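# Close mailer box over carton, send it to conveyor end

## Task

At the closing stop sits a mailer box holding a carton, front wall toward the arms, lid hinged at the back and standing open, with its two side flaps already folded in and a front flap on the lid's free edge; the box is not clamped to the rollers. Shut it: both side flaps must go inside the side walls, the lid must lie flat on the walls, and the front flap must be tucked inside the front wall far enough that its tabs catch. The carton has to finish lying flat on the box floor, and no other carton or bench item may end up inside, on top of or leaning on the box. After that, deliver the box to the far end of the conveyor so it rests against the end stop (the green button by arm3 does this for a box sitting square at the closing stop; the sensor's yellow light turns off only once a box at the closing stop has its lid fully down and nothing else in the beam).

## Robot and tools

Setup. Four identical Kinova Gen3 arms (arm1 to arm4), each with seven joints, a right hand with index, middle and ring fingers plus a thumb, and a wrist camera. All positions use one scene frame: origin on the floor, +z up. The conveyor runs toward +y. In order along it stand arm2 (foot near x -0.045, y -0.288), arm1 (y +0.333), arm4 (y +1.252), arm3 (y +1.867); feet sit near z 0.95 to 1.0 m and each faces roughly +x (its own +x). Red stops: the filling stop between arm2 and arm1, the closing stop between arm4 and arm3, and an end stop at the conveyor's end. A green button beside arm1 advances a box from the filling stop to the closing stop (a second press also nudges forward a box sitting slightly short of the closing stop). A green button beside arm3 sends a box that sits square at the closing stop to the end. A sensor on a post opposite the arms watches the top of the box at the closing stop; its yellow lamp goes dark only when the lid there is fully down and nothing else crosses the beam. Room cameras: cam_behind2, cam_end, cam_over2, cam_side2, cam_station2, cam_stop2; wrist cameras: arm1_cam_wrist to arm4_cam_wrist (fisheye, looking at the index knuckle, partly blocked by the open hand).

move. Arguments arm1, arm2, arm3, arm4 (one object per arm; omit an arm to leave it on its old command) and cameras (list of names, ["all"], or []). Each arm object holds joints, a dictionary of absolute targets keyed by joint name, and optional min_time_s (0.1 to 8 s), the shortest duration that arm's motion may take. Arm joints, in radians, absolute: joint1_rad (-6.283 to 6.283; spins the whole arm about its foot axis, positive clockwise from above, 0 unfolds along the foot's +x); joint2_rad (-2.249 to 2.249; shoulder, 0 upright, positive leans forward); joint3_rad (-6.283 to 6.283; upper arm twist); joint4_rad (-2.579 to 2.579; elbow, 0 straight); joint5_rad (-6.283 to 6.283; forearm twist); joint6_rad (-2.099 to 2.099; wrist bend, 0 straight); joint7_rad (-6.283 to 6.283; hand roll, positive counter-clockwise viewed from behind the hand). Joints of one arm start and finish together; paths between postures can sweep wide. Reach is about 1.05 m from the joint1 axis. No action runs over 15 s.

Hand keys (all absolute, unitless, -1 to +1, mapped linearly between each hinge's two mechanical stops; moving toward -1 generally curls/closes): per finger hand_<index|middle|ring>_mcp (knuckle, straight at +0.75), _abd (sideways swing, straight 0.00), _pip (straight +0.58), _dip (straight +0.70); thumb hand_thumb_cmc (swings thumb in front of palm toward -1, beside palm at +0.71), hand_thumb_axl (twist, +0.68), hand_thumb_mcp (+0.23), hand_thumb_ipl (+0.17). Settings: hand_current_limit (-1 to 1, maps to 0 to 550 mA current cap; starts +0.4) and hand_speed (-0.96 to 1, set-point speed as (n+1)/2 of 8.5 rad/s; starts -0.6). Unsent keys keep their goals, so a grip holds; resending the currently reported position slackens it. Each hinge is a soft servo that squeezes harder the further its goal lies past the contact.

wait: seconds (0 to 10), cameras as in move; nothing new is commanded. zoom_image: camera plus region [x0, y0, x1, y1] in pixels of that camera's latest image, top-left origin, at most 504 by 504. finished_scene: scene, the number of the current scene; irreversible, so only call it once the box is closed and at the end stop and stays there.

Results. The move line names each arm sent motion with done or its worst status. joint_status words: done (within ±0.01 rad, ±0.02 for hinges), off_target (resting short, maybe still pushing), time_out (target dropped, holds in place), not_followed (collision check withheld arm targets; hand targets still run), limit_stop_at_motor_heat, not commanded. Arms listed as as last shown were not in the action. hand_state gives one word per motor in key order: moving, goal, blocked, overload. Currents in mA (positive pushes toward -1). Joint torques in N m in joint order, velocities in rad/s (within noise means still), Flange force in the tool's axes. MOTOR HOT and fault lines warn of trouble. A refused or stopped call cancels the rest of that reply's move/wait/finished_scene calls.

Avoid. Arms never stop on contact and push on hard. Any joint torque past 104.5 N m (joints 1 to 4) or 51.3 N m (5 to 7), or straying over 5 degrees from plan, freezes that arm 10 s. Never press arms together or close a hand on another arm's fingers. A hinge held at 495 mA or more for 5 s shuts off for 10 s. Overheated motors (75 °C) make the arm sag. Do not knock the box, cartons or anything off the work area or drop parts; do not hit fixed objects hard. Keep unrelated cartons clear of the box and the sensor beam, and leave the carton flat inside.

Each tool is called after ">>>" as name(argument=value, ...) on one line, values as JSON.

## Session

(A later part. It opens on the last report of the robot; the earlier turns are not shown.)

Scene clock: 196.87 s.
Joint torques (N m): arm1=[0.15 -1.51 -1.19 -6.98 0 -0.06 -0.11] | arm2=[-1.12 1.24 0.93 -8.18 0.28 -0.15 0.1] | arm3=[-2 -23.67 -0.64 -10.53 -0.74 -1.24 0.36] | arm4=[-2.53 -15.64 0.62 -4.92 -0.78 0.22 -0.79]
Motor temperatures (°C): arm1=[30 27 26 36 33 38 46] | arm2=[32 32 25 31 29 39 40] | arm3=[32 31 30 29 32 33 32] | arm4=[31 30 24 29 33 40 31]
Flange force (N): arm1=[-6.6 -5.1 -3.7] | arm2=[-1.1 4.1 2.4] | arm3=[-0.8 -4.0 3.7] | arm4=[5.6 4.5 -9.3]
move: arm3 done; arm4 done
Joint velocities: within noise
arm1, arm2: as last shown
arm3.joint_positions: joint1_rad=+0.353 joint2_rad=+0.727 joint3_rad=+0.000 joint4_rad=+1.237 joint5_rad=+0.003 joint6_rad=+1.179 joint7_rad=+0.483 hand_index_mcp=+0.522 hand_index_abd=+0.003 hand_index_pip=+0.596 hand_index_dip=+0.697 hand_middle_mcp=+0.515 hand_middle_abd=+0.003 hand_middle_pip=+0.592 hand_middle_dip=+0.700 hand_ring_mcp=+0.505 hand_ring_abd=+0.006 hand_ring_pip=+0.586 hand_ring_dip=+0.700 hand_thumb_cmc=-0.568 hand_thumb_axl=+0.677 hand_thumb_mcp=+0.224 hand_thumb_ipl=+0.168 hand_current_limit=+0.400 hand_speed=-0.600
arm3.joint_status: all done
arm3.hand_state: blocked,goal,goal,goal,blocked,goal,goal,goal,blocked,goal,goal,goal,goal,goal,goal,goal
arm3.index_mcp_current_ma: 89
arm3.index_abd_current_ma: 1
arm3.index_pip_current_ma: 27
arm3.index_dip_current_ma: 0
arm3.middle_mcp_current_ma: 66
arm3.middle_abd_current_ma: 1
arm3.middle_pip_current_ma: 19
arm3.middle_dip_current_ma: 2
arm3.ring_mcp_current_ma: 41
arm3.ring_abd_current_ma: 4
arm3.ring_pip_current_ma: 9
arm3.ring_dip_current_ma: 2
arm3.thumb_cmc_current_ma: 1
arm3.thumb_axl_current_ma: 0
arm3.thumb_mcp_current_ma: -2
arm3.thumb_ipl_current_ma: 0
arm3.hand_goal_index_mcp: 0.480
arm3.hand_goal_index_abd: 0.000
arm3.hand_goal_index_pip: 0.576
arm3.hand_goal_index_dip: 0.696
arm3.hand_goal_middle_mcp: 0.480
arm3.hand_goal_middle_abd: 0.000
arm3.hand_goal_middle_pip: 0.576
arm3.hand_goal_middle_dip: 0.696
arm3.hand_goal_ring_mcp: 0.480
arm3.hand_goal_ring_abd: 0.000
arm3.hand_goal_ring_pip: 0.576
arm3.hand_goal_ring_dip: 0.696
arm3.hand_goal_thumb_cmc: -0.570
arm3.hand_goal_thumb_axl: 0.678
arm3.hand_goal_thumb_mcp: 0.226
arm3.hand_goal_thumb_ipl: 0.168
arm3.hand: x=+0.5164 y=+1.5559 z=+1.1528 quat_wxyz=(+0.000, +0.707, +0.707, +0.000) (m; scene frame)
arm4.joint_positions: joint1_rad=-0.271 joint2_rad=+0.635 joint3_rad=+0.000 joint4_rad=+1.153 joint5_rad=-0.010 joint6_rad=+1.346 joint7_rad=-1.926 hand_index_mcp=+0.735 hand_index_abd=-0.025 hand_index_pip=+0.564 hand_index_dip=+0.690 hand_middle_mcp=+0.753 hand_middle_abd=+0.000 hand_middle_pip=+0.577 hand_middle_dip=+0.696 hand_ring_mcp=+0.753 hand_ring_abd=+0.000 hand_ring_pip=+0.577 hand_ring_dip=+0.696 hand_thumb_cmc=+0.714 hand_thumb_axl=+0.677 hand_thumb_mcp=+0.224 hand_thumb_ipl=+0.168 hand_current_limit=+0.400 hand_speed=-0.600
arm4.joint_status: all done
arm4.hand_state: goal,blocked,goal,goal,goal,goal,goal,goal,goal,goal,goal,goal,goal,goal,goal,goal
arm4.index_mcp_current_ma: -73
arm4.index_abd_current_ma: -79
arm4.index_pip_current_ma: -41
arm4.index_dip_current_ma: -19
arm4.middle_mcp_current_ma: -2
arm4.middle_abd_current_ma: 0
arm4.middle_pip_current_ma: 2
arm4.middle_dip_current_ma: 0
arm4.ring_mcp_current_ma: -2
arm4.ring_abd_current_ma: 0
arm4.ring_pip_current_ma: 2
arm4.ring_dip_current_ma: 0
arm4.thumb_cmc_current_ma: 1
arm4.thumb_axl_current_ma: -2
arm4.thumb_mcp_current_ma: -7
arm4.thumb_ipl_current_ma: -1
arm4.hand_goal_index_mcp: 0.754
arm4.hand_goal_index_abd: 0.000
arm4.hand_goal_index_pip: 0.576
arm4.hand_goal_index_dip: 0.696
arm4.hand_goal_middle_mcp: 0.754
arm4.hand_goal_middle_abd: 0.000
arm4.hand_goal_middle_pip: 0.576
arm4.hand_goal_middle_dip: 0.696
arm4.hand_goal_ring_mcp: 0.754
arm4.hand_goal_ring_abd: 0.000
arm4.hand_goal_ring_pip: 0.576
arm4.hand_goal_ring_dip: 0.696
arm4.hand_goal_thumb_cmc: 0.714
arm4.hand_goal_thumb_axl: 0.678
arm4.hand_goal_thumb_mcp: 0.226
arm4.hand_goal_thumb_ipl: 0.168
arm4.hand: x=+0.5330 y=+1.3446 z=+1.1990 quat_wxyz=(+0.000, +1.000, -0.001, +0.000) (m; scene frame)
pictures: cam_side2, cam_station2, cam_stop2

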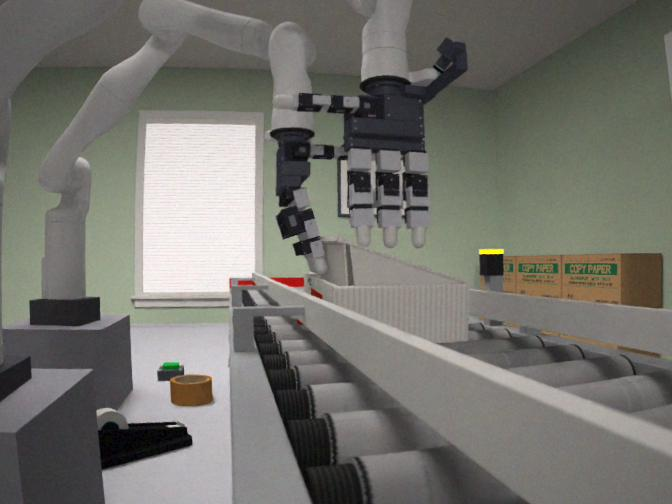

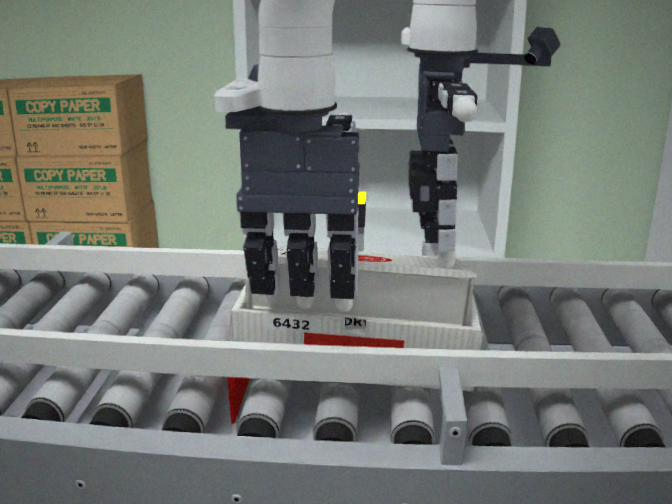

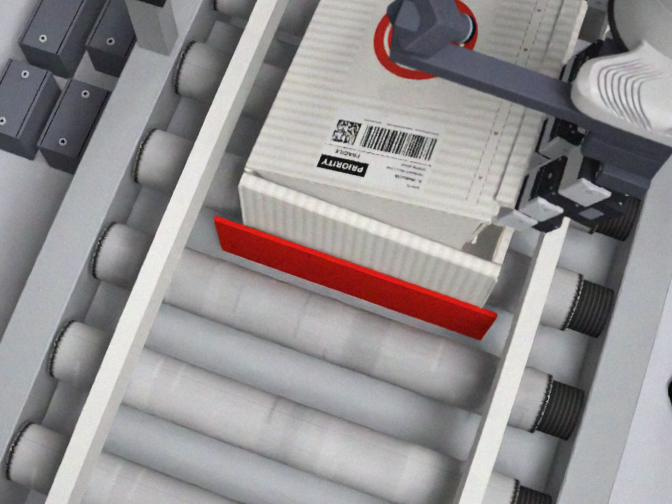

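>>> move(arm4={"joints": {"joint1_rad": -0.2738, "joint2_rad": 0.6341, "joint4_rad": 1.1993, "joint6_rad": 1.3002, "joint7_rad": -1.9286}, "min_time_s": 2}, arm3={"joints": {"joint1_rad": 0.3565, "joint2_rad": 0.7161, "joint4_rad": 1.2479, "joint6_rad": 1.1784, "joint7_rad": 0.4865}, "min_time_s": 2}, cameras=["cam_side2", "cam_station2", "cam_stop2"])

>>> zoom_image(camera="cam_side2", region=[260, 180, 480, 350])

>>> zoom_image(camera="cam_station2", region=[200, 180, 500, 405])

Scene clock: 220.00 s.
Joint torques (N m): arm1=[0.16 -1.49 -1.17 -6.93 -0.01 -0.07 -0.11] | arm2=[-1.11 1.23 0.93 -8.19 0.29 -0.17 0.08] | arm3=[-2.7 -25.14 -1.3 -13.18 -1.22 -2.98 0.3] | arm4=[-2.26 -14.06 0.91 -3.89 -0.48 0.14 -0.75]
Motor temperatures (°C): arm1=[30 27 26 36 33 38 46] | arm2=[32 32 25 31 29 39 40] | arm3=[32 33 30 29 32 33 32] | arm4=[31 30 24 29 33 40 31]
Flange force (N): arm1=[-6.6 -5.0 -4.0] | arm2=[-1.1 4.1 2.4] | arm3=[0.2 -8.3 5.0] | arm4=[6.1 3.8 -12.4]
move: arm3 done; arm4 done
Joint velocities: within noise
arm1, arm2: as last shown
arm3.joint_positions: joint1_rad=+0.356 joint2_rad=+0.716 joint3_rad=+0.000 joint4_rad=+1.248 joint5_rad=+0.003 joint6_rad=+1.178 joint7_rad=+0.486 hand_index_mcp=+0.547 hand_index_abd=-0.001 hand_index_pip=+0.613 hand_index_dip=+0.705 hand_middle_mcp=+0.542 hand_middle_abd=+0.000 hand_middle_pip=+0.606 hand_middle_dip=+0.703 hand_ring_mcp=+0.533 hand_ring_abd=+0.000 hand_ring_pip=+0.603 hand_ring_dip=+0.703 hand_thumb_cmc=-0.568 hand_thumb_axl=+0.677 hand_thumb_mcp=+0.224 hand_thumb_ipl=+0.168 hand_current_limit=+0.400 hand_speed=-0.600
arm3.joint_status: all done
arm3.hand_state: blocked,goal,blocked,goal,blocked,goal,blocked,goal,blocked,goal,blocked,goal,goal,goal,goal,goal
arm3.index_mcp_current_ma: 171
arm3.index_abd_current_ma: 0
arm3.index_pip_current_ma: 67
arm3.index_dip_current_ma: 8
arm3.middle_mcp_current_ma: 154
arm3.middle_abd_current_ma: 0
arm3.middle_pip_current_ma: 50
arm3.middle_dip_current_ma: 5
arm3.ring_mcp_current_ma: 124
arm3.ring_abd_current_ma: 0
arm3.ring_pip_current_ma: 41
arm3.ring_dip_current_ma: 6
arm3.thumb_cmc_current_ma: 1
arm3.thumb_axl_current_ma: 0
arm3.thumb_mcp_current_ma: -2
arm3.thumb_ipl_current_ma: 0
arm3.hand_goal_index_mcp: 0.480
arm3.hand_goal_index_abd: 0.000
arm3.hand_goal_index_pip: 0.576
arm3.hand_goal_index_dip: 0.696
arm3.hand_goal_middle_mcp: 0.480
arm3.hand_goal_middle_abd: 0.000
arm3.hand_goal_middle_pip: 0.576
arm3.hand_goal_middle_dip: 0.696
arm3.hand_goal_ring_mcp: 0.480
arm3.hand_goal_ring_abd: 0.000
arm3.hand_goal_ring_pip: 0.576
arm3.hand_goal_ring_dip: 0.696
arm3.hand_goal_thumb_cmc: -0.570
arm3.hand_goal_thumb_axl: 0.678
arm3.hand_goal_thumb_mcp: 0.226
arm3.hand_goal_thumb_ipl: 0.168
arm3.hand: x=+0.5124 y=+1.5560 z=+1.1559 quat_wxyz=(+0.000, +0.707, +0.707, +0.000) (m; scene frame)
arm4.joint_positions: joint1_rad=-0.274 joint2_rad=+0.634 joint3_rad=+0.000 joint4_rad=+1.199 joint5_rad=-0.010 joint6_rad=+1.300 joint7_rad=-1.929 hand_index_mcp=+0.735 hand_index_abd=-0.028 hand_index_pip=+0.563 hand_index_dip=+0.689 hand_middle_mcp=+0.753 hand_middle_abd=+0.000 hand_middle_pip=+0.577 hand_middle_dip=+0.696 hand_ring_mcp=+0.753 hand_ring_abd=+0.000 hand_ring_pip=+0.577 hand_ring_dip=+0.696 hand_thumb_cmc=+0.714 hand_thumb_axl=+0.677 hand_thumb_mcp=+0.224 hand_thumb_ipl=+0.168 hand_current_limit=+0.400 hand_speed=-0.600
arm4.joint_status: all done
arm4.hand_state: goal,blocked,goal,goal,goal,goal,goal,goal,goal,goal,goal,goal,goal,goal,goal,goal
arm4.index_mcp_current_ma: -73
arm4.index_abd_current_ma: -89
arm4.index_pip_current_ma: -43
arm4.index_dip_current_ma: -21
arm4.middle_mcp_current_ma: -2
arm4.middle_abd_current_ma: 0
arm4.middle_pip_current_ma: 2
arm4.middle_dip_current_ma: 0
arm4.ring_mcp_current_ma: -2
arm4.ring_abd_current_ma: 0
arm4.ring_pip_current_ma: 2
arm4.ring_dip_current_ma: 0
arm4.thumb_cmc_current_ma: 1
arm4.thumb_axl_current_ma: -2
arm4.thumb_mcp_current_ma: -7
arm4.thumb_ipl_current_ma: -1
arm4.hand_goal_index_mcp: 0.754
arm4.hand_goal_index_abd: 0.000
arm4.hand_goal_index_pip: 0.576
arm4.hand_goal_index_dip: 0.696
arm4.hand_goal_middle_mcp: 0.754
arm4.hand_goal_middle_abd: 0.000
arm4.hand_goal_middle_pip: 0.576
arm4.hand_goal_middle_dip: 0.696
arm4.hand_goal_ring_mcp: 0.754
arm4.hand_goal_ring_abd: 0.000
arm4.hand_goal_ring_pip: 0.576
arm4.hand_goal_ring_dip: 0.696
arm4.hand_goal_thumb_cmc: 0.714
arm4.hand_goal_thumb_axl: 0.678
arm4.hand_goal_thumb_mcp: 0.226
arm4.hand_goal_thumb_ipl: 0.168
arm4.hand: x=+0.5292 y=+1.3445 z=+1.1852 quat_wxyz=(+0.000, +1.000, -0.001, +0.000) (m; scene frame)
pictures: cam_side2, cam_station2, cam_stop2

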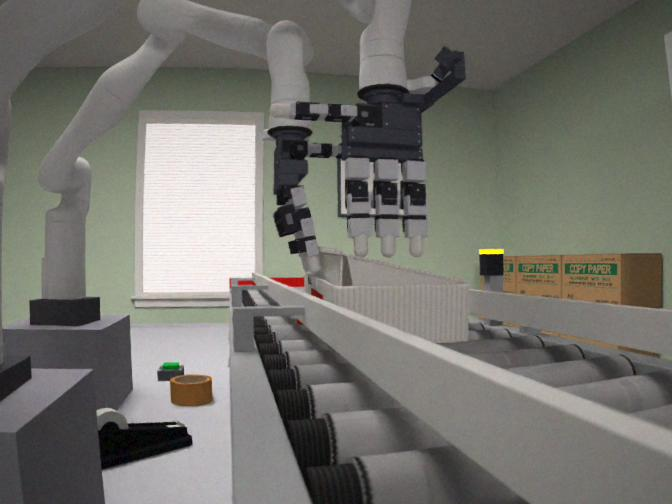

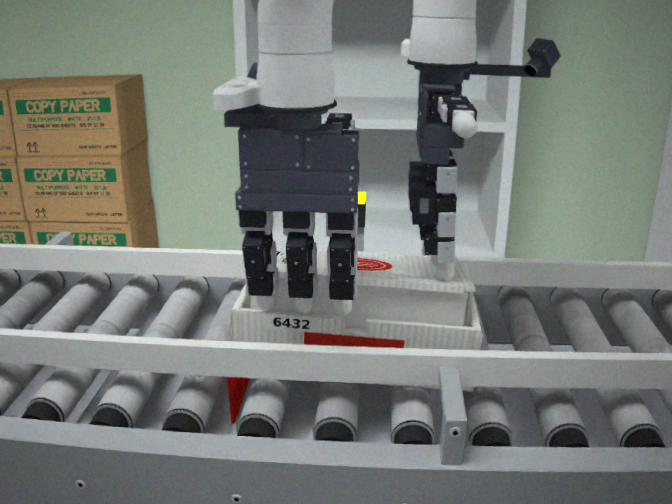

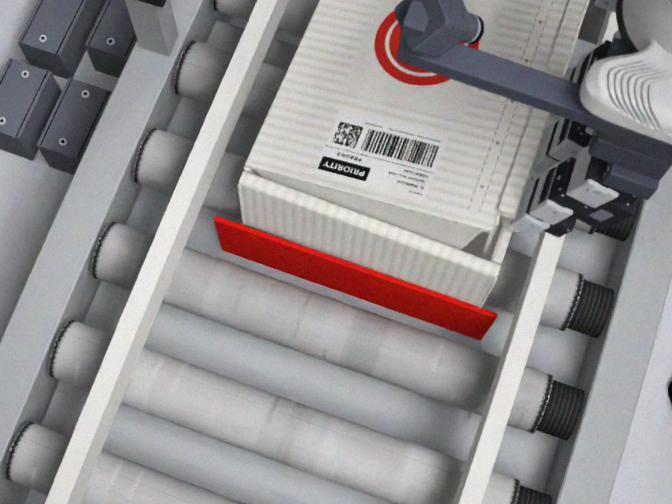

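Scaled by 2.291 from the camera's 672x504 image, which has a finer 960x720 frame.

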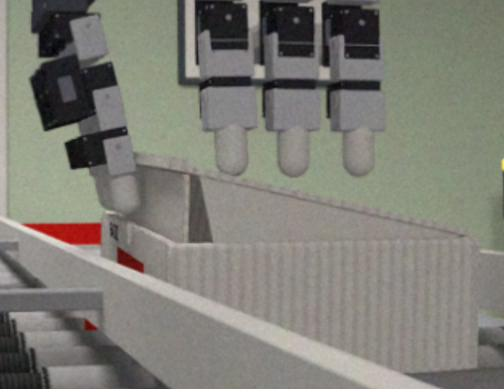

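Scaled by 1.680 from the camera's 672x504 image, which has a finer 960x720 frame.

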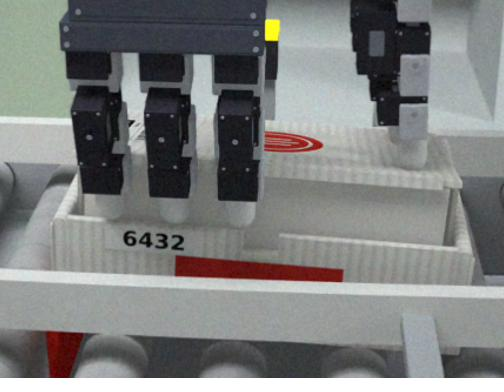

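>>> move(arm3={"joints": {"joint1_rad": 0.3870, "joint2_rad": 0.6520, "joint4_rad": 1.3817, "joint6_rad": 1.1087, "joint7_rad": 0.5170}, "min_time_s": 1.5}, arm4={"joints": {"joint1_rad": -0.2761, "joint2_rad": 0.6377, "joint4_rad": 1.2391, "joint6_rad": 1.2568, "joint7_rad": -1.9309}, "min_time_s": 3}, cameras=["cam_side2", "cam_station2", "cam_stop2"])

>>> zoom_image(camera="cam_side2", region=[260, 180, 480, 350])

>>> zoom_image(camera="cam_station2", region=[200, 180, 500, 405])

Scene clock: 231.47 s.
Joint torques (N m): arm1=[0.16 -1.47 -1.17 -6.93 -0.01 -0.08 -0.13] | arm2=[-1.14 1.22 0.92 -8.19 0.29 -0.15 0.1] | arm3=[-0.21 -19.47 0.99 -7.19 0.13 0.28 0.19] | arm4=[-2.27 -18.12 0.99 -5.9 -0.53 0.56 -0.76]
Motor temperatures (°C): arm1=[30 27 26 36 33 38 46] | arm2=[32 31 25 31 29 39 40] | arm3=[32 34 30 29 32 33 32] | arm4=[31 31 24 29 33 40 31]
Flange force (N): arm1=[-6.5 -5.1 -4.0] | arm2=[-1.1 4.1 2.4] | arm3=[-0.4 0.9 0.0] | arm4=[5.8 4.1 -4.0]
move: arm3 done; arm4 done
Joint velocities: within noise
arm1, arm2: as last shown
arm3.joint_positions: joint1_rad=+0.387 joint2_rad=+0.652 joint3_rad=+0.000 joint4_rad=+1.382 joint5_rad=+0.003 joint6_rad=+1.109 joint7_rad=+0.517 hand_index_mcp=+0.487 hand_index_abd=-0.001 hand_index_pip=+0.580 hand_index_dip=+0.699 hand_middle_mcp=+0.488 hand_middle_abd=+0.000 hand_middle_pip=+0.581 hand_middle_dip=+0.700 hand_ring_mcp=+0.487 hand_ring_abd=+0.000 hand_ring_pip=+0.580 hand_ring_dip=+0.699 hand_thumb_cmc=-0.568 hand_thumb_axl=+0.677 hand_thumb_mcp=+0.224 hand_thumb_ipl=+0.168 hand_current_limit=+0.400 hand_speed=-0.600
arm3.joint_status: all done
arm3.hand_state: goal,goal,goal,goal,goal,goal,goal,goal,goal,goal,goal,goal,goal,goal,goal,goal
arm3.index_mcp_current_ma: 6
arm3.index_abd_current_ma: 0
arm3.index_pip_current_ma: 3
arm3.index_dip_current_ma: 2
arm3.middle_mcp_current_ma: 8
arm3.middle_abd_current_ma: 0
arm3.middle_pip_current_ma: 3
arm3.middle_dip_current_ma: 2
arm3.ring_mcp_current_ma: 6
arm3.ring_abd_current_ma: 0
arm3.ring_pip_current_ma: 3
arm3.ring_dip_current_ma: 2
arm3.thumb_cmc_current_ma: 1
arm3.thumb_axl_current_ma: 0
arm3.thumb_mcp_current_ma: -2
arm3.thumb_ipl_current_ma: 0
arm3.hand_goal_index_mcp: 0.480
arm3.hand_goal_index_abd: 0.000
arm3.hand_goal_index_pip: 0.576
arm3.hand_goal_index_dip: 0.696
arm3.hand_goal_middle_mcp: 0.480
arm3.hand_goal_middle_abd: 0.000
arm3.hand_goal_middle_pip: 0.576
arm3.hand_goal_middle_dip: 0.696
arm3.hand_goal_ring_mcp: 0.480
arm3.hand_goal_ring_abd: 0.000
arm3.hand_goal_ring_pip: 0.576
arm3.hand_goal_ring_dip: 0.696
arm3.hand_goal_thumb_cmc: -0.570
arm3.hand_goal_thumb_axl: 0.678
arm3.hand_goal_thumb_mcp: 0.226
arm3.hand_goal_thumb_ipl: 0.168
arm3.hand: x=+0.4774 y=+1.5561 z=+1.1529 quat_wxyz=(+0.000, +0.707, +0.707, +0.000) (m; scene frame)
arm4.joint_positions: joint1_rad=-0.276 joint2_rad=+0.638 joint3_rad=+0.000 joint4_rad=+1.239 joint5_rad=-0.010 joint6_rad=+1.257 joint7_rad=-1.931 hand_index_mcp=+0.754 hand_index_abd=-0.028 hand_index_pip=+0.576 hand_index_dip=+0.695 hand_middle_mcp=+0.753 hand_middle_abd=+0.000 hand_middle_pip=+0.577 hand_middle_dip=+0.696 hand_ring_mcp=+0.753 hand_ring_abd=+0.000 hand_ring_pip=+0.577 hand_ring_dip=+0.696 hand_thumb_cmc=+0.714 hand_thumb_axl=+0.677 hand_thumb_mcp=+0.224 hand_thumb_ipl=+0.168 hand_current_limit=+0.400 hand_speed=-0.600
arm4.joint_status: all done
arm4.hand_state: goal,blocked,goal,goal,goal,goal,goal,goal,goal,goal,goal,goal,goal,goal,goal,goal
arm4.index_mcp_current_ma: 0
arm4.index_abd_current_ma: -91
arm4.index_pip_current_ma: -1
arm4.index_dip_current_ma: -4
arm4.middle_mcp_current_ma: -2
arm4.middle_abd_current_ma: 0
arm4.middle_pip_current_ma: 2
arm4.middle_dip_current_ma: 0
arm4.ring_mcp_current_ma: -2
arm4.ring_abd_current_ma: 0
arm4.ring_pip_current_ma: 2
arm4.ring_dip_current_ma: 0
arm4.thumb_cmc_current_ma: 1
arm4.thumb_axl_current_ma: -2
arm4.thumb_mcp_current_ma: -7
arm4.thumb_ipl_current_ma: -1
arm4.hand_goal_index_mcp: 0.754
arm4.hand_goal_index_abd: 0.000
arm4.hand_goal_index_pip: 0.576
arm4.hand_goal_index_dip: 0.696
arm4.hand_goal_middle_mcp: 0.754
arm4.hand_goal_middle_abd: 0.000
arm4.hand_goal_middle_pip: 0.576
arm4.hand_goal_middle_dip: 0.696
arm4.hand_goal_ring_mcp: 0.754
arm4.hand_goal_ring_abd: 0.000
arm4.hand_goal_ring_pip: 0.576
arm4.hand_goal_ring_dip: 0.696
arm4.hand_goal_thumb_cmc: 0.714
arm4.hand_goal_thumb_axl: 0.678
arm4.hand_goal_thumb_mcp: 0.226
arm4.hand_goal_thumb_ipl: 0.168
arm4.hand: x=+0.5262 y=+1.3446 z=+1.1712 quat_wxyz=(+0.000, +1.000, -0.001, +0.000) (m; scene frame)
pictures: cam_side2, cam_station2, cam_stop2

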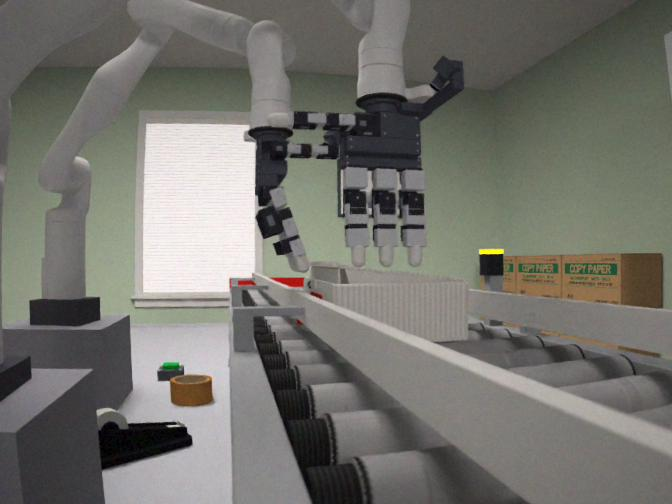

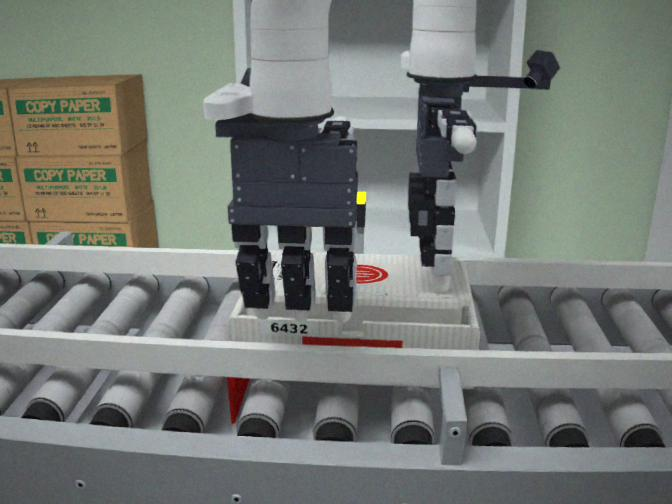

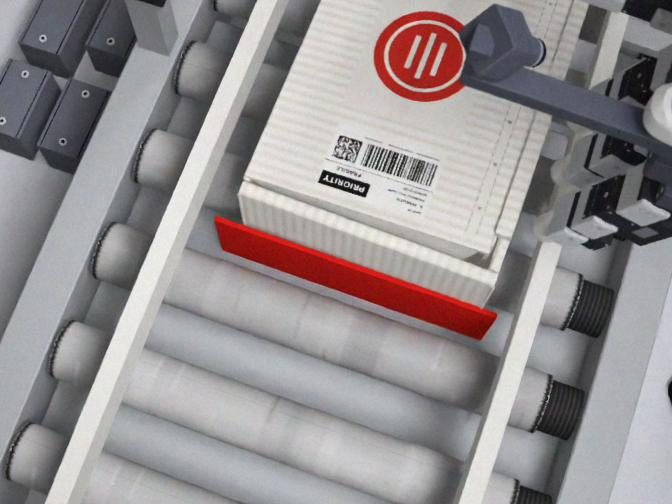

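Scaled by 2.291 from the camera's 672x504 image, which has a finer 960x720 frame.

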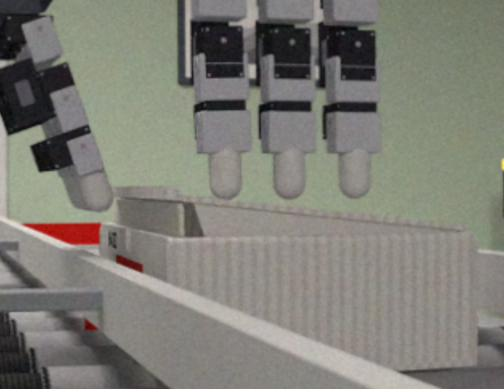

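Scaled by 1.680 from the camera's 672x504 image, which has a finer 960x720 frame.

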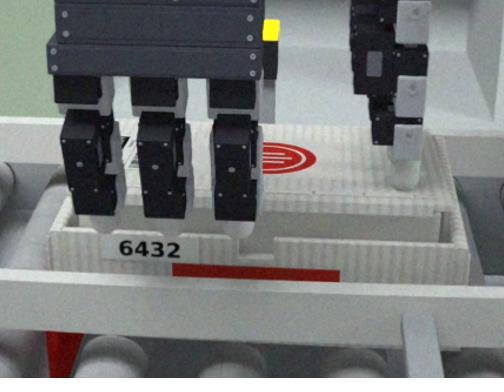

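>>> move(arm3={"joints": {"joint2_rad": 0.5730, "joint4_rad": 1.1920, "joint6_rad": 1.3774, "hand_index_mcp": 0.754, "hand_middle_mcp": 0.754, "hand_ring_mcp": 0.754}, "min_time_s": 1.5}, arm4={"joints": {"joint1_rad": -0.2774, "joint2_rad": 0.6465, "joint4_rad": 1.2702, "joint6_rad": 1.2169, "joint7_rad": -1.9322}, "min_time_s": 2})

>>> move(arm4={"joints": {"joint2_rad": 0.6521, "joint4_rad": 1.2832, "joint6_rad": 1.1983}, "min_time_s": 1.5}, cameras=["cam_side2", "cam_station2", "cam_stop2"])

>>> zoom_image(camera="cam_side2", region=[260, 180, 480, 350])

>>> zoom_image(camera="cam_station2", region=[200, 180, 500, 405])

Scene clock: 251.37 s.
Joint torques (N m): arm1=[0.16 -1.49 -1.18 -6.98 -0.03 -0.06 -0.1] | arm2=[-1.14 1.25 0.95 -8.17 0.28 -0.16 0.09] | arm3=[-0.24 -18.92 0.97 -7.92 0.13 0.29 0.21] | arm4=[-2.29 -18.12 0.91 -5.78 -0.59 0.59 -0.76]
Motor temperatures (°C): arm1=[30 27 26 36 33 38 46] | arm2=[32 31 25 31 29 39 40] | arm3=[32 34 30 29 32 33 32] | arm4=[31 31 24 29 33 40 31]
Flange force (N): arm1=[-6.5 -5.1 -3.7] | arm2=[-1.1 4.1 2.3] | arm3=[-0.4 0.9 -0.2] | arm4=[5.8 4.1 -3.8]
move: arm3 done; arm4 done
Joint velocities: within noise
arm1, arm2: as last shown
arm3.joint_positions: joint1_rad=+0.387 joint2_rad=+0.573 joint3_rad=+0.000 joint4_rad=+1.192 joint5_rad=+0.003 joint6_rad=+1.377 joint7_rad=+0.517 hand_index_mcp=+0.750 hand_index_abd=-0.001 hand_index_pip=+0.579 hand_index_dip=+0.699 hand_middle_mcp=+0.750 hand_middle_abd=+0.000 hand_middle_pip=+0.579 hand_middle_dip=+0.699 hand_ring_mcp=+0.750 hand_ring_abd=+0.000 hand_ring_pip=+0.579 hand_ring_dip=+0.699 hand_thumb_cmc=-0.568 hand_thumb_axl=+0.677 hand_thumb_mcp=+0.224 hand_thumb_ipl=+0.168 hand_current_limit=+0.400 hand_speed=-0.600
arm3.joint_status: all done
arm3.hand_state: goal,goal,goal,goal,goal,goal,goal,goal,goal,goal,goal,goal,goal,goal,goal,goal
arm3.index_mcp_current_ma: -3
arm3.index_abd_current_ma: 0
arm3.index_pip_current_ma: 1
arm3.index_dip_current_ma: 2
arm3.middle_mcp_current_ma: -3
arm3.middle_abd_current_ma: 0
arm3.middle_pip_current_ma: 2
arm3.middle_dip_current_ma: 2
arm3.ring_mcp_current_ma: -3
arm3.ring_abd_current_ma: 0
arm3.ring_pip_current_ma: 1
arm3.ring_dip_current_ma: 2
arm3.thumb_cmc_current_ma: 1
arm3.thumb_axl_current_ma: 0
arm3.thumb_mcp_current_ma: -2
arm3.thumb_ipl_current_ma: 0
arm3.hand_goal_index_mcp: 0.754
arm3.hand_goal_index_abd: 0.000
arm3.hand_goal_index_pip: 0.576
arm3.hand_goal_index_dip: 0.696
arm3.hand_goal_middle_mcp: 0.754
arm3.hand_goal_middle_abd: 0.000
arm3.hand_goal_middle_pip: 0.576
arm3.hand_goal_middle_dip: 0.696
arm3.hand_goal_ring_mcp: 0.754
arm3.hand_goal_ring_abd: 0.000
arm3.hand_goal_ring_pip: 0.576
arm3.hand_goal_ring_dip: 0.696
arm3.hand_goal_thumb_cmc: -0.570
arm3.hand_goal_thumb_axl: 0.678
arm3.hand_goal_thumb_mcp: 0.226
arm3.hand_goal_thumb_ipl: 0.168
arm3.hand: x=+0.4771 y=+1.5558 z=+1.2517 quat_wxyz=(+0.000, +0.707, +0.707, +0.000) (m; scene frame)
arm4.joint_positions: joint1_rad=-0.277 joint2_rad=+0.647 joint3_rad=+0.000 joint4_rad=+1.270 joint5_rad=-0.010 joint6_rad=+1.217 joint7_rad=-1.932 hand_index_mcp=+0.754 hand_index_abd=-0.031 hand_index_pip=+0.576 hand_index_dip=+0.695 hand_middle_mcp=+0.753 hand_middle_abd=+0.000 hand_middle_pip=+0.577 hand_middle_dip=+0.696 hand_ring_mcp=+0.753 hand_ring_abd=+0.000 hand_ring_pip=+0.577 hand_ring_dip=+0.696 hand_thumb_cmc=+0.714 hand_thumb_axl=+0.677 hand_thumb_mcp=+0.224 hand_thumb_ipl=+0.168 hand_current_limit=+0.400 hand_speed=-0.600
arm4.joint_status: all done
arm4.hand_state: goal,blocked,goal,goal,goal,goal,goal,goal,goal,goal,goal,goal,goal,goal,goal,goal
arm4.index_mcp_current_ma: 0
arm4.index_abd_current_ma: -100
arm4.index_pip_current_ma: -1
arm4.index_dip_current_ma: -4
arm4.middle_mcp_current_ma: -2
arm4.middle_abd_current_ma: 0
arm4.middle_pip_current_ma: 2
arm4.middle_dip_current_ma: 0
arm4.ring_mcp_current_ma: -2
arm4.ring_abd_current_ma: 0
arm4.ring_pip_current_ma: 2
arm4.ring_dip_current_ma: 0
arm4.thumb_cmc_current_ma: 1
arm4.thumb_axl_current_ma: -2
arm4.thumb_mcp_current_ma: -7
arm4.thumb_ipl_current_ma: -1
arm4.hand_goal_index_mcp: 0.754
arm4.hand_goal_index_abd: 0.000
arm4.hand_goal_index_pip: 0.576
arm4.hand_goal_index_dip: 0.696
arm4.hand_goal_middle_mcp: 0.754
arm4.hand_goal_middle_abd: 0.000
arm4.hand_goal_middle_pip: 0.576
arm4.hand_goal_middle_dip: 0.696
arm4.hand_goal_ring_mcp: 0.754
arm4.hand_goal_ring_abd: 0.000
arm4.hand_goal_ring_pip: 0.576
arm4.hand_goal_ring_dip: 0.696
arm4.hand_goal_thumb_cmc: 0.714
arm4.hand_goal_thumb_axl: 0.678
arm4.hand_goal_thumb_mcp: 0.226
arm4.hand_goal_thumb_ipl: 0.168
arm4.hand: x=+0.5250 y=+1.3447 z=+1.1571 quat_wxyz=(+0.000, +1.000, -0.001, +0.000) (m; scene frame)
pictures: none

Scene clock: 253.17 s.
Joint torques (N m): arm1=[0.18 -1.52 -1.16 -6.93 -0.01 -0.06 -0.09] | arm2=[-1.11 1.28 0.96 -8.19 0.29 -0.16 0.08] | arm3=[-0.22 -18.92 0.99 -7.92 0.16 0.34 0.2] | arm4=[-2.69 -5.56 0.1 0.22 -1.04 -0.32 -0.75]
Motor temperatures (°C): arm1=[30 27 26 36 33 38 46] | arm2=[32 31 25 31 29 39 40] | arm3=[32 34 30 29 32 33 32] | arm4=[31 31 24 29 33 40 31]
Flange force (N): arm1=[-6.7 -5.0 -4.0] | arm2=[-1.0 4.2 2.5] | arm3=[-0.3 0.9 0.0] | arm4=[4.7 5.0 -27.8]
move: arm4 done
Joint velocities: within noise
arm1, arm2, arm3: as last shown
arm4.joint_positions: joint1_rad=-0.277 joint2_rad=+0.652 joint3_rad=+0.000 joint4_rad=+1.283 joint5_rad=-0.010 joint6_rad=+1.198 joint7_rad=-1.932 hand_index_mcp=+0.739 hand_index_abd=-0.026 hand_index_pip=+0.567 hand_index_dip=+0.692 hand_middle_mcp=+0.739 hand_middle_abd=+0.004 hand_middle_pip=+0.568 hand_middle_dip=+0.693 hand_ring_mcp=+0.739 hand_ring_abd=+0.004 hand_ring_pip=+0.568 hand_ring_dip=+0.692 hand_thumb_cmc=+0.714 hand_thumb_axl=+0.677 hand_thumb_mcp=+0.224 hand_thumb_ipl=+0.168 hand_current_limit=+0.400 hand_speed=-0.600
arm4.joint_status: all done
arm4.hand_state: goal,blocked,goal,goal,goal,goal,goal,goal,goal,goal,goal,goal,goal,goal,goal,goal
arm4.index_mcp_current_ma: -54
arm4.index_abd_current_ma: -84
arm4.index_pip_current_ma: -28
arm4.index_dip_current_ma: -12
arm4.middle_mcp_current_ma: -55
arm4.middle_abd_current_ma: 9
arm4.middle_pip_current_ma: -27
arm4.middle_dip_current_ma: -10
arm4.ring_mcp_current_ma: -55
arm4.ring_abd_current_ma: 9
arm4.ring_pip_current_ma: -27
arm4.ring_dip_current_ma: -11
arm4.thumb_cmc_current_ma: 1
arm4.thumb_axl_current_ma: -2
arm4.thumb_mcp_current_ma: -7
arm4.thumb_ipl_current_ma: -1
arm4.hand_goal_index_mcp: 0.754
arm4.hand_goal_index_abd: 0.000
arm4.hand_goal_index_pip: 0.576
arm4.hand_goal_index_dip: 0.696
arm4.hand_goal_middle_mcp: 0.754
arm4.hand_goal_middle_abd: 0.000
arm4.hand_goal_middle_pip: 0.576
arm4.hand_goal_middle_dip: 0.696
arm4.hand_goal_ring_mcp: 0.754
arm4.hand_goal_ring_abd: 0.000
arm4.hand_goal_ring_pip: 0.576
arm4.hand_goal_ring_dip: 0.696
arm4.hand_goal_thumb_cmc: 0.714
arm4.hand_goal_thumb_axl: 0.678
arm4.hand_goal_thumb_mcp: 0.226
arm4.hand_goal_thumb_ipl: 0.168
arm4.hand: x=+0.5248 y=+1.3446 z=+1.1502 quat_wxyz=(+0.000, +1.000, -0.002, +0.000) (m; scene frame)
pictures: cam_side2, cam_station2, cam_stop2

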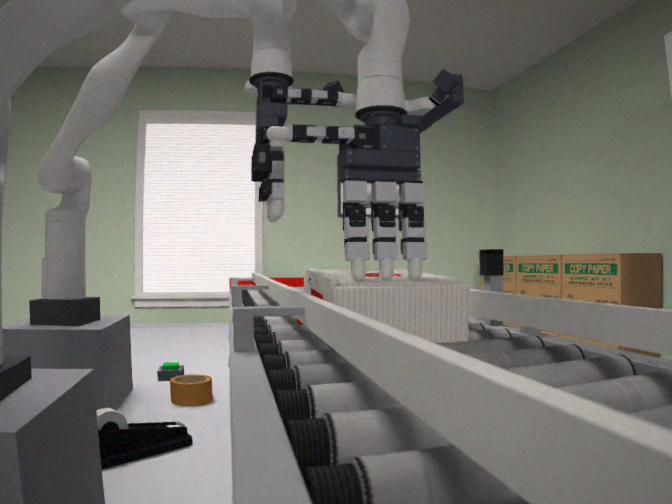

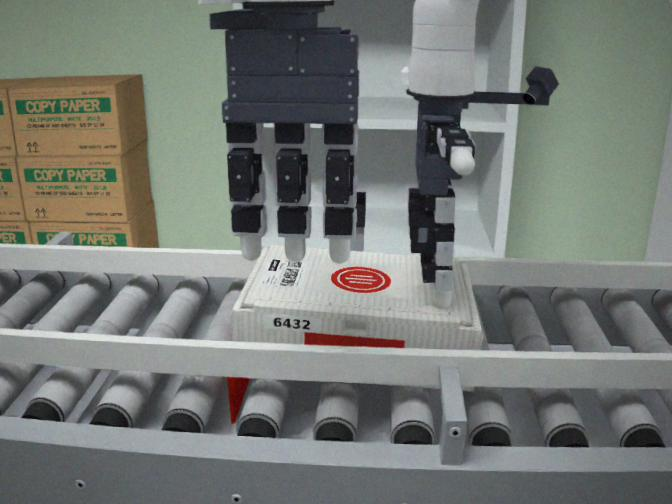

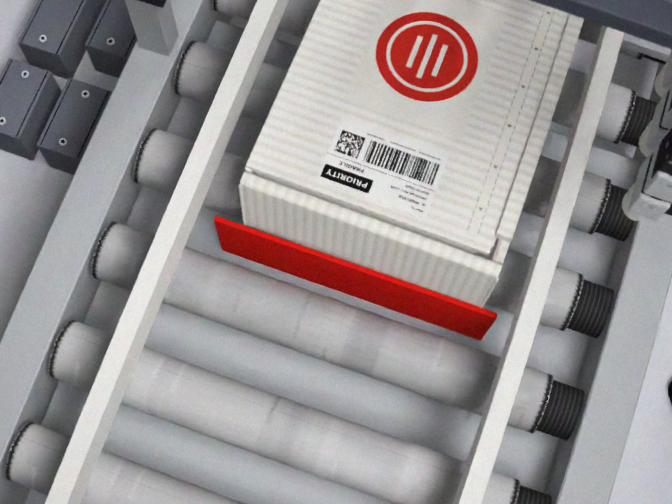

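Scaled by 2.291 from the camera's 672x504 image, which has a finer 960x720 frame.

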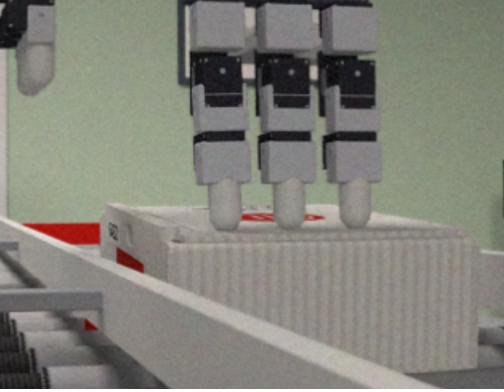

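Scaled by 1.680 from the camera's 672x504 image, which has a finer 960x720 frame.

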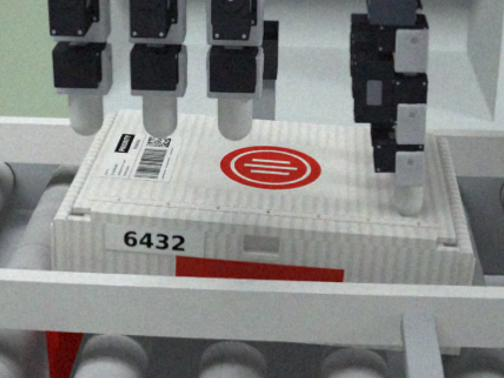

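>>> move(arm4={"joints": {"joint2_rad": 0.6539, "joint4_rad": 1.2868, "joint6_rad": 1.1929}, "min_time_s": 0.6}, arm3={"joints": {"joint1_rad": 0.6, "joint2_rad": 0.1, "joint4_rad": 1.4, "joint6_rad": 1.65, "joint7_rad": 0.5665}, "min_time_s": 1.5})

>>> move(arm4={"joints": {"joint2_rad": 0.5946, "joint4_rad": 0.8938, "joint6_rad": 1.6452}, "min_time_s": 1.5}, arm3={"joints": {"joint1_rad": -1.1343, "joint2_rad": 0.776, "joint4_rad": 2.1671, "joint5_rad": -0.001, "joint6_rad": 0.2012, "joint7_rad": 0.5665, "hand_index_mcp": -0.07, "hand_index_pip": -0.3, "hand_ring_mcp": -0.07, "hand_ring_pip": -0.3}, "min_time_s": 3}, cameras=["cam_station2", "cam_stop2", "cam_over2", "cam_end", "arm3_cam_wrist", "cam_behind2"])

>>> zoom_image(camera="cam_station2", region=[200, 180, 500, 405])

>>> zoom_image(camera="cam_stop2", region=[190, 120, 540, 380])

>>> zoom_image(camera="cam_end", region=[400, 180, 560, 340])

>>> zoom_image(camera="arm3_cam_wrist", region=[150, 0, 500, 260])

Scene clock: 287.13 s.
Joint torques (N m): arm1=[0.16 -1.49 -1.2 -6.98 0.01 -0.05 -0.1] | arm2=[-1.14 1.26 0.95 -8.2 0.29 -0.15 0.09] | arm3=[-0.17 -10.41 0.86 -8.02 0.15 0.39 0.2] | arm4=[-2.36 8.88 0.28 7.53 -0.93 -0.77 -0.73]
Motor temperatures (°C): arm1=[30 27 26 36 33 38 46] | arm2=[32 31 25 31 29 39 40] | arm3=[32 35 30 30 32 33 31] | arm4=[31 30 23 29 33 40 31]
Flange force (N): arm1=[-6.5 -5.1 -3.7] | arm2=[-1.1 4.2 2.5] | arm3=[0.5 1.5 -0.3] | arm4=[3.7 4.4 -54.5]
move: arm3 done; arm4 done
Joint velocities: within noise
arm1, arm2: as last shown
arm3.joint_positions: joint1_rad=+0.600 joint2_rad=+0.100 joint3_rad=+0.000 joint4_rad=+1.400 joint5_rad=+0.003 joint6_rad=+1.650 joint7_rad=+0.566 hand_index_mcp=+0.750 hand_index_abd=-0.001 hand_index_pip=+0.579 hand_index_dip=+0.699 hand_middle_mcp=+0.750 hand_middle_abd=+0.000 hand_middle_pip=+0.579 hand_middle_dip=+0.699 hand_ring_mcp=+0.750 hand_ring_abd=+0.000 hand_ring_pip=+0.578 hand_ring_dip=+0.699 hand_thumb_cmc=-0.568 hand_thumb_axl=+0.677 hand_thumb_mcp=+0.224 hand_thumb_ipl=+0.168 hand_current_limit=+0.400 hand_speed=-0.600
arm3.joint_status: all done
arm3.hand_state: goal,goal,goal,goal,goal,goal,goal,goal,goal,goal,goal,goal,goal,goal,goal,goal
arm3.index_mcp_current_ma: -3
arm3.index_abd_current_ma: 0
arm3.index_pip_current_ma: 1
arm3.index_dip_current_ma: 1
arm3.middle_mcp_current_ma: -3
arm3.middle_abd_current_ma: 0
arm3.middle_pip_current_ma: 2
arm3.middle_dip_current_ma: 2
arm3.ring_mcp_current_ma: -3
arm3.ring_abd_current_ma: 0
arm3.ring_pip_current_ma: 1
arm3.ring_dip_current_ma: 2
arm3.thumb_cmc_current_ma: 1
arm3.thumb_axl_current_ma: 0
arm3.thumb_mcp_current_ma: -2
arm3.thumb_ipl_current_ma: 0
arm3.hand_goal_index_mcp: 0.754
arm3.hand_goal_index_abd: 0.000
arm3.hand_goal_index_pip: 0.576
arm3.hand_goal_index_dip: 0.696
arm3.hand_goal_middle_mcp: 0.754
arm3.hand_goal_middle_abd: 0.000
arm3.hand_goal_middle_pip: 0.576
arm3.hand_goal_middle_dip: 0.696
arm3.hand_goal_ring_mcp: 0.754
arm3.hand_goal_ring_abd: 0.000
arm3.hand_goal_ring_pip: 0.576
arm3.hand_goal_ring_dip: 0.696
arm3.hand_goal_thumb_cmc: -0.570
arm3.hand_goal_thumb_axl: 0.678
arm3.hand_goal_thumb_mcp: 0.226
arm3.hand_goal_thumb_ipl: 0.168
arm3.hand: x=+0.2645 y=+1.5748 z=+1.3988 quat_wxyz=(-0.004, +0.763, +0.647, -0.001) (m; scene frame)
arm4.joint_positions: joint1_rad=-0.277 joint2_rad=+0.654 joint3_rad=+0.000 joint4_rad=+1.287 joint5_rad=-0.010 joint6_rad=+1.193 joint7_rad=-1.932 hand_index_mcp=+0.737 hand_index_abd=-0.019 hand_index_pip=+0.566 hand_index_dip=+0.691 hand_middle_mcp=+0.737 hand_middle_abd=+0.011 hand_middle_pip=+0.566 hand_middle_dip=+0.692 hand_ring_mcp=+0.737 hand_ring_abd=+0.011 hand_ring_pip=+0.566 hand_ring_dip=+0.691 hand_thumb_cmc=+0.714 hand_thumb_axl=+0.677 hand_thumb_mcp=+0.224 hand_thumb_ipl=+0.168 hand_current_limit=+0.400 hand_speed=-0.600
arm4.joint_status: all done
arm4.hand_state: goal,goal,goal,goal,goal,goal,goal,goal,goal,goal,goal,goal,goal,goal,goal,goal
arm4.index_mcp_current_ma: -63
arm4.index_abd_current_ma: -58
arm4.index_pip_current_ma: -35
arm4.index_dip_current_ma: -16
arm4.middle_mcp_current_ma: -65
arm4.middle_abd_current_ma: 31
arm4.middle_pip_current_ma: -33
arm4.middle_dip_current_ma: -12
arm4.ring_mcp_current_ma: -64
arm4.ring_abd_current_ma: 31
arm4.ring_pip_current_ma: -33
arm4.ring_dip_current_ma: -14
arm4.thumb_cmc_current_ma: 1
arm4.thumb_axl_current_ma: -2
arm4.thumb_mcp_current_ma: -7
arm4.thumb_ipl_current_ma: -1
arm4.hand_goal_index_mcp: 0.754
arm4.hand_goal_index_abd: 0.000
arm4.hand_goal_index_pip: 0.576
arm4.hand_goal_index_dip: 0.696
arm4.hand_goal_middle_mcp: 0.754
arm4.hand_goal_middle_abd: 0.000
arm4.hand_goal_middle_pip: 0.576
arm4.hand_goal_middle_dip: 0.696
arm4.hand_goal_ring_mcp: 0.754
arm4.hand_goal_ring_abd: 0.000
arm4.hand_goal_ring_pip: 0.576
arm4.hand_goal_ring_dip: 0.696
arm4.hand_goal_thumb_cmc: 0.714
arm4.hand_goal_thumb_axl: 0.678
arm4.hand_goal_thumb_mcp: 0.226
arm4.hand_goal_thumb_ipl: 0.168
arm4.hand: x=+0.5248 y=+1.3445 z=+1.1482 quat_wxyz=(+0.000, +1.000, -0.002, +0.000) (m; scene frame)
pictures: none

Scene clock: 290.53 s.
Joint torques (N m): arm1=[0.12 -1.53 -1.2 -6.96 0 -0.05 -0.14] | arm2=[-1.12 1.24 0.96 -8.2 0.3 -0.14 0.1] | arm3=[-0.23 -15.53 1.03 -1.37 0.2 0.24 0.2] | arm4=[-1.97 -19.11 1.17 -7.48 -0.36 0.12 -0.75]
Motor temperatures (°C): arm1=[30 27 26 36 33 38 46] | arm2=[32 31 25 31 29 39 40] | arm3=[32 35 30 30 32 33 31] | arm4=[31 30 23 29 33 40 31]
Flange force (N): arm1=[-6.6 -5.2 -3.8] | arm2=[-1.1 4.2 2.5] | arm3=[-0.6 0.2 0.9] | arm4=[4.9 3.7 -2.9]
move: arm3 done; arm4 done
Joint velocities: within noise
arm1, arm2: as last shown
arm3.joint_positions: joint1_rad=-1.134 joint2_rad=+0.776 joint3_rad=+0.000 joint4_rad=+2.167 joint5_rad=-0.001 joint6_rad=+0.201 joint7_rad=+0.566 hand_index_mcp=-0.054 hand_index_abd=-0.001 hand_index_pip=-0.292 hand_index_dip=+0.699 hand_middle_mcp=+0.755 hand_middle_abd=+0.003 hand_middle_pip=+0.579 hand_middle_dip=+0.696 hand_ring_mcp=-0.053 hand_ring_abd=+0.000 hand_ring_pip=-0.293 hand_ring_dip=+0.699 hand_thumb_cmc=-0.568 hand_thumb_axl=+0.677 hand_thumb_mcp=+0.223 hand_thumb_ipl=+0.168 hand_current_limit=+0.400 hand_speed=-0.600
arm3.joint_status: all done
arm3.hand_state: goal,goal,goal,goal,goal,goal,goal,goal,goal,goal,goal,goal,goal,goal,goal,goal
arm3.index_mcp_current_ma: 22
arm3.index_abd_current_ma: 0
arm3.index_pip_current_ma: 7
arm3.index_dip_current_ma: 1
arm3.middle_mcp_current_ma: 0
arm3.middle_abd_current_ma: 1
arm3.middle_pip_current_ma: 2
arm3.middle_dip_current_ma: 0
arm3.ring_mcp_current_ma: 23
arm3.ring_abd_current_ma: 0
arm3.ring_pip_current_ma: 6
arm3.ring_dip_current_ma: 2
arm3.thumb_cmc_current_ma: 1
arm3.thumb_axl_current_ma: 0
arm3.thumb_mcp_current_ma: -2
arm3.thumb_ipl_current_ma: 0
arm3.hand_goal_index_mcp: -0.070
arm3.hand_goal_index_abd: 0.000
arm3.hand_goal_index_pip: -0.300
arm3.hand_goal_index_dip: 0.696
arm3.hand_goal_middle_mcp: 0.754
arm3.hand_goal_middle_abd: 0.000
arm3.hand_goal_middle_pip: 0.576
arm3.hand_goal_middle_dip: 0.696
arm3.hand_goal_ring_mcp: -0.070
arm3.hand_goal_ring_abd: 0.000
arm3.hand_goal_ring_pip: -0.300
arm3.hand_goal_ring_dip: 0.696
arm3.hand_goal_thumb_cmc: -0.570
arm3.hand_goal_thumb_axl: 0.678
arm3.hand_goal_thumb_mcp: 0.226
arm3.hand_goal_thumb_ipl: 0.168
arm3.hand: x=+0.1740 y=+2.2386 z=+0.9518 quat_wxyz=(+0.000, +0.001, +1.000, +0.000) (m; scene frame)
arm4.joint_positions: joint1_rad=-0.277 joint2_rad=+0.595 joint3_rad=+0.000 joint4_rad=+0.894 joint5_rad=-0.010 joint6_rad=+1.645 joint7_rad=-1.932 hand_index_mcp=+0.749 hand_index_abd=-0.003 hand_index_pip=+0.573 hand_index_dip=+0.693 hand_middle_mcp=+0.749 hand_middle_abd=+0.002 hand_middle_pip=+0.572 hand_middle_dip=+0.693 hand_ring_mcp=+0.749 hand_ring_abd=+0.001 hand_ring_pip=+0.573 hand_ring_dip=+0.693 hand_thumb_cmc=+0.714 hand_thumb_axl=+0.677 hand_thumb_mcp=+0.224 hand_thumb_ipl=+0.168 hand_current_limit=+0.400 hand_speed=-0.600
arm4.joint_status: all done
arm4.hand_state: goal,goal,goal,goal,goal,goal,goal,goal,goal,goal,goal,goal,goal,goal,goal,goal
arm4.index_mcp_current_ma: -15
arm4.index_abd_current_ma: -8
arm4.index_pip_current_ma: -10
arm4.index_dip_current_ma: -8
arm4.middle_mcp_current_ma: -17
arm4.middle_abd_current_ma: 4
arm4.middle_pip_current_ma: -10
arm4.middle_dip_current_ma: -8
arm4.ring_mcp_current_ma: -15
arm4.ring_abd_current_ma: 2
arm4.ring_pip_current_ma: -9
arm4.ring_dip_current_ma: -7
arm4.thumb_cmc_current_ma: 1
arm4.thumb_axl_current_ma: -2
arm4.thumb_mcp_current_ma: -8
arm4.thumb_ipl_current_ma: -1
arm4.hand_goal_index_mcp: 0.754
arm4.hand_goal_index_abd: 0.000
arm4.hand_goal_index_pip: 0.576
arm4.hand_goal_index_dip: 0.696
arm4.hand_goal_middle_mcp: 0.754
arm4.hand_goal_middle_abd: 0.000
arm4.hand_goal_middle_pip: 0.576
arm4.hand_goal_middle_dip: 0.696
arm4.hand_goal_ring_mcp: 0.754
arm4.hand_goal_ring_abd: 0.000
arm4.hand_goal_ring_pip: 0.576
arm4.hand_goal_ring_dip: 0.696
arm4.hand_goal_thumb_cmc: 0.714
arm4.hand_goal_thumb_axl: 0.678
arm4.hand_goal_thumb_mcp: 0.226
arm4.hand_goal_thumb_ipl: 0.168
arm4.hand: x=+0.5256 y=+1.3465 z=+1.3022 quat_wxyz=(+0.000, +1.000, +0.001, +0.000) (m; scene frame)
pictures: arm3_cam_wrist, cam_behind2, cam_end, cam_over2, cam_station2, cam_stop2
camera_calibration:
arm3_cam_wrist: T_world_to_cam=[[0.789328, 0.61351, -0.0238236, -1.44951], [0.428694, -0.52294, 0.736719, 0.348926], [0.439526, -0.591726, -0.675779, 2.01502], [0, 0, 0, 1]] pos_world=[0.108905, 2.2641, 1.07012]

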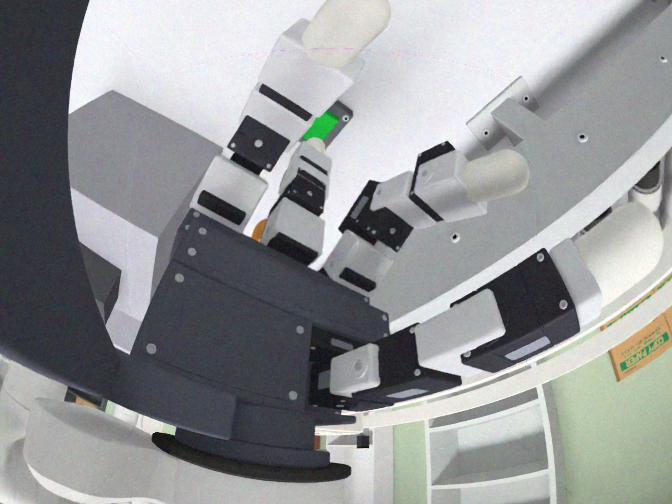

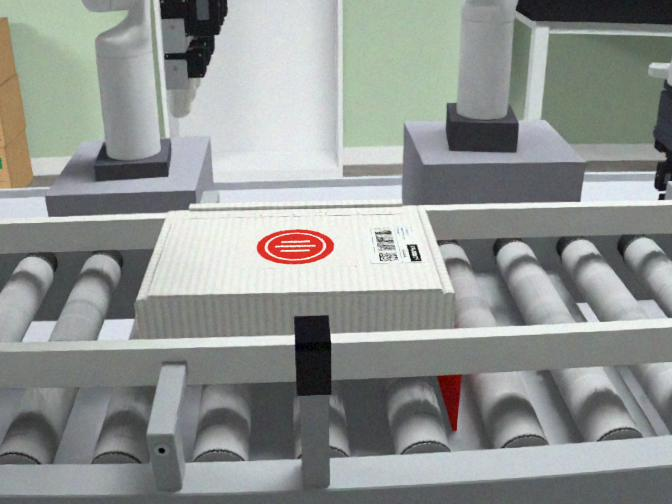

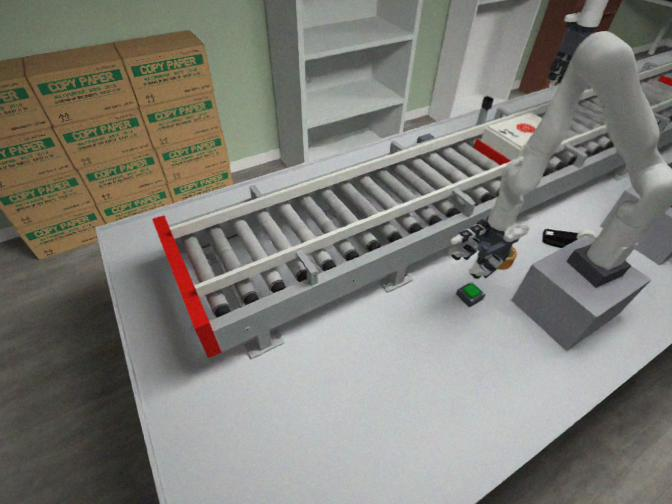

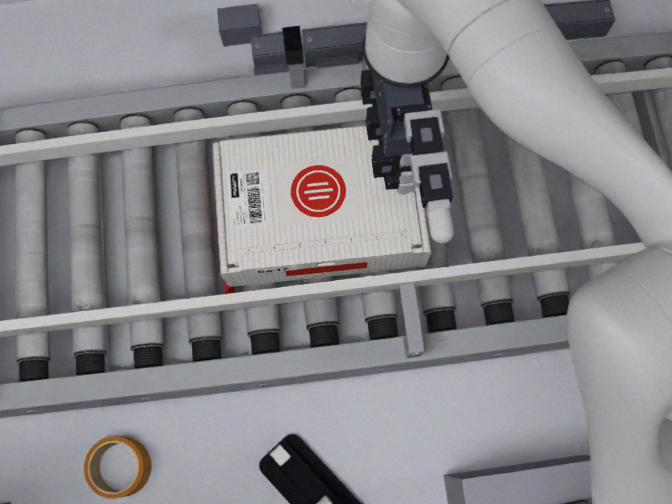

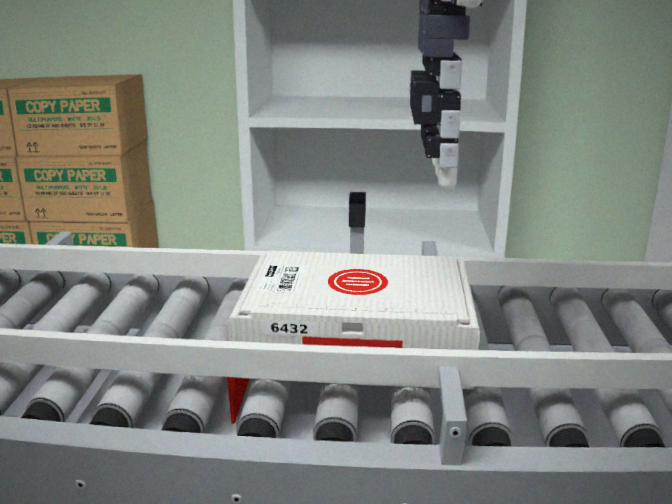

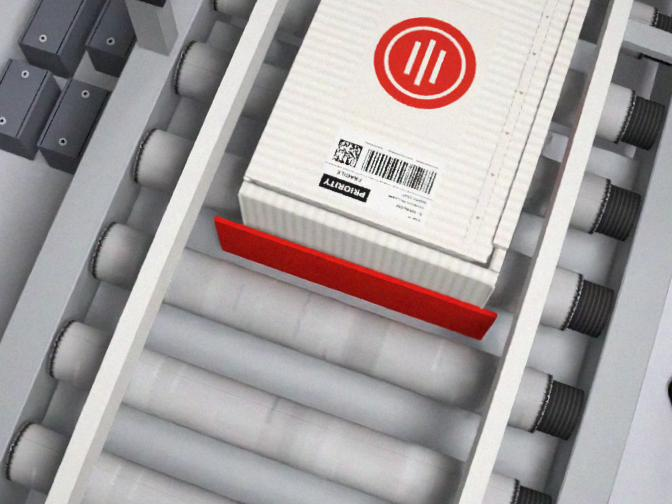

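Scaled by 1.680 from the camera's 672x504 image, which has a finer 960x720 frame.

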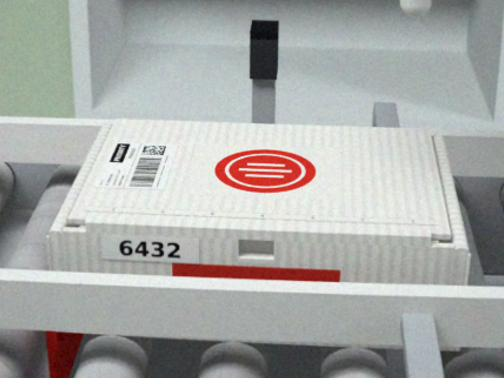

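Scaled by 1.440 from the camera's 672x504 image, which has a finer 960x720 frame.

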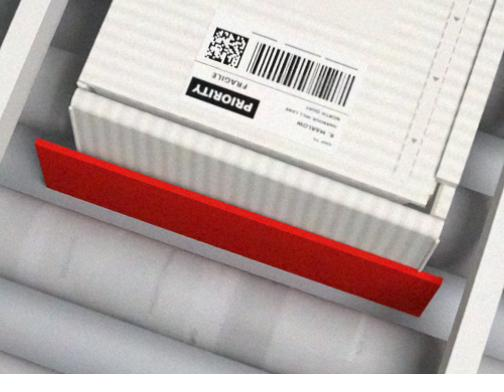

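Scaled by 3.150 from the camera's 672x504 image, which has a finer 960x720 frame.

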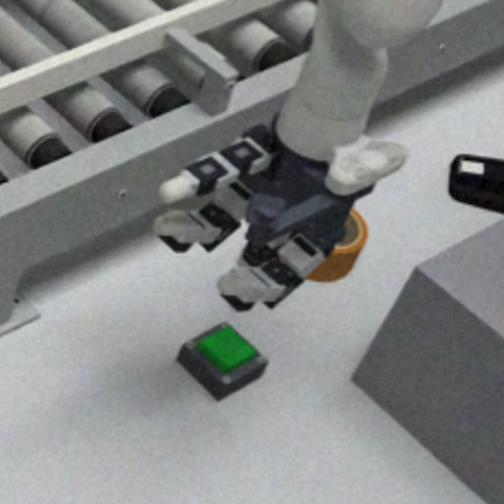

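Scaled by 1.440 from the camera's 672x504 image, which has a finer 960x720 frame.

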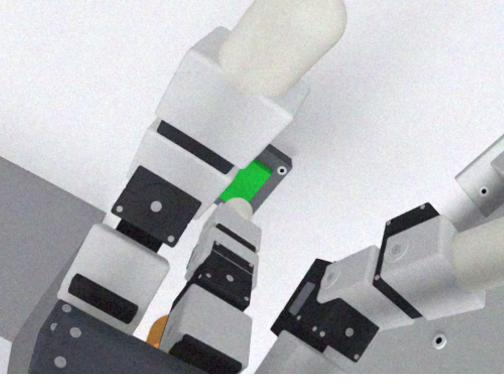

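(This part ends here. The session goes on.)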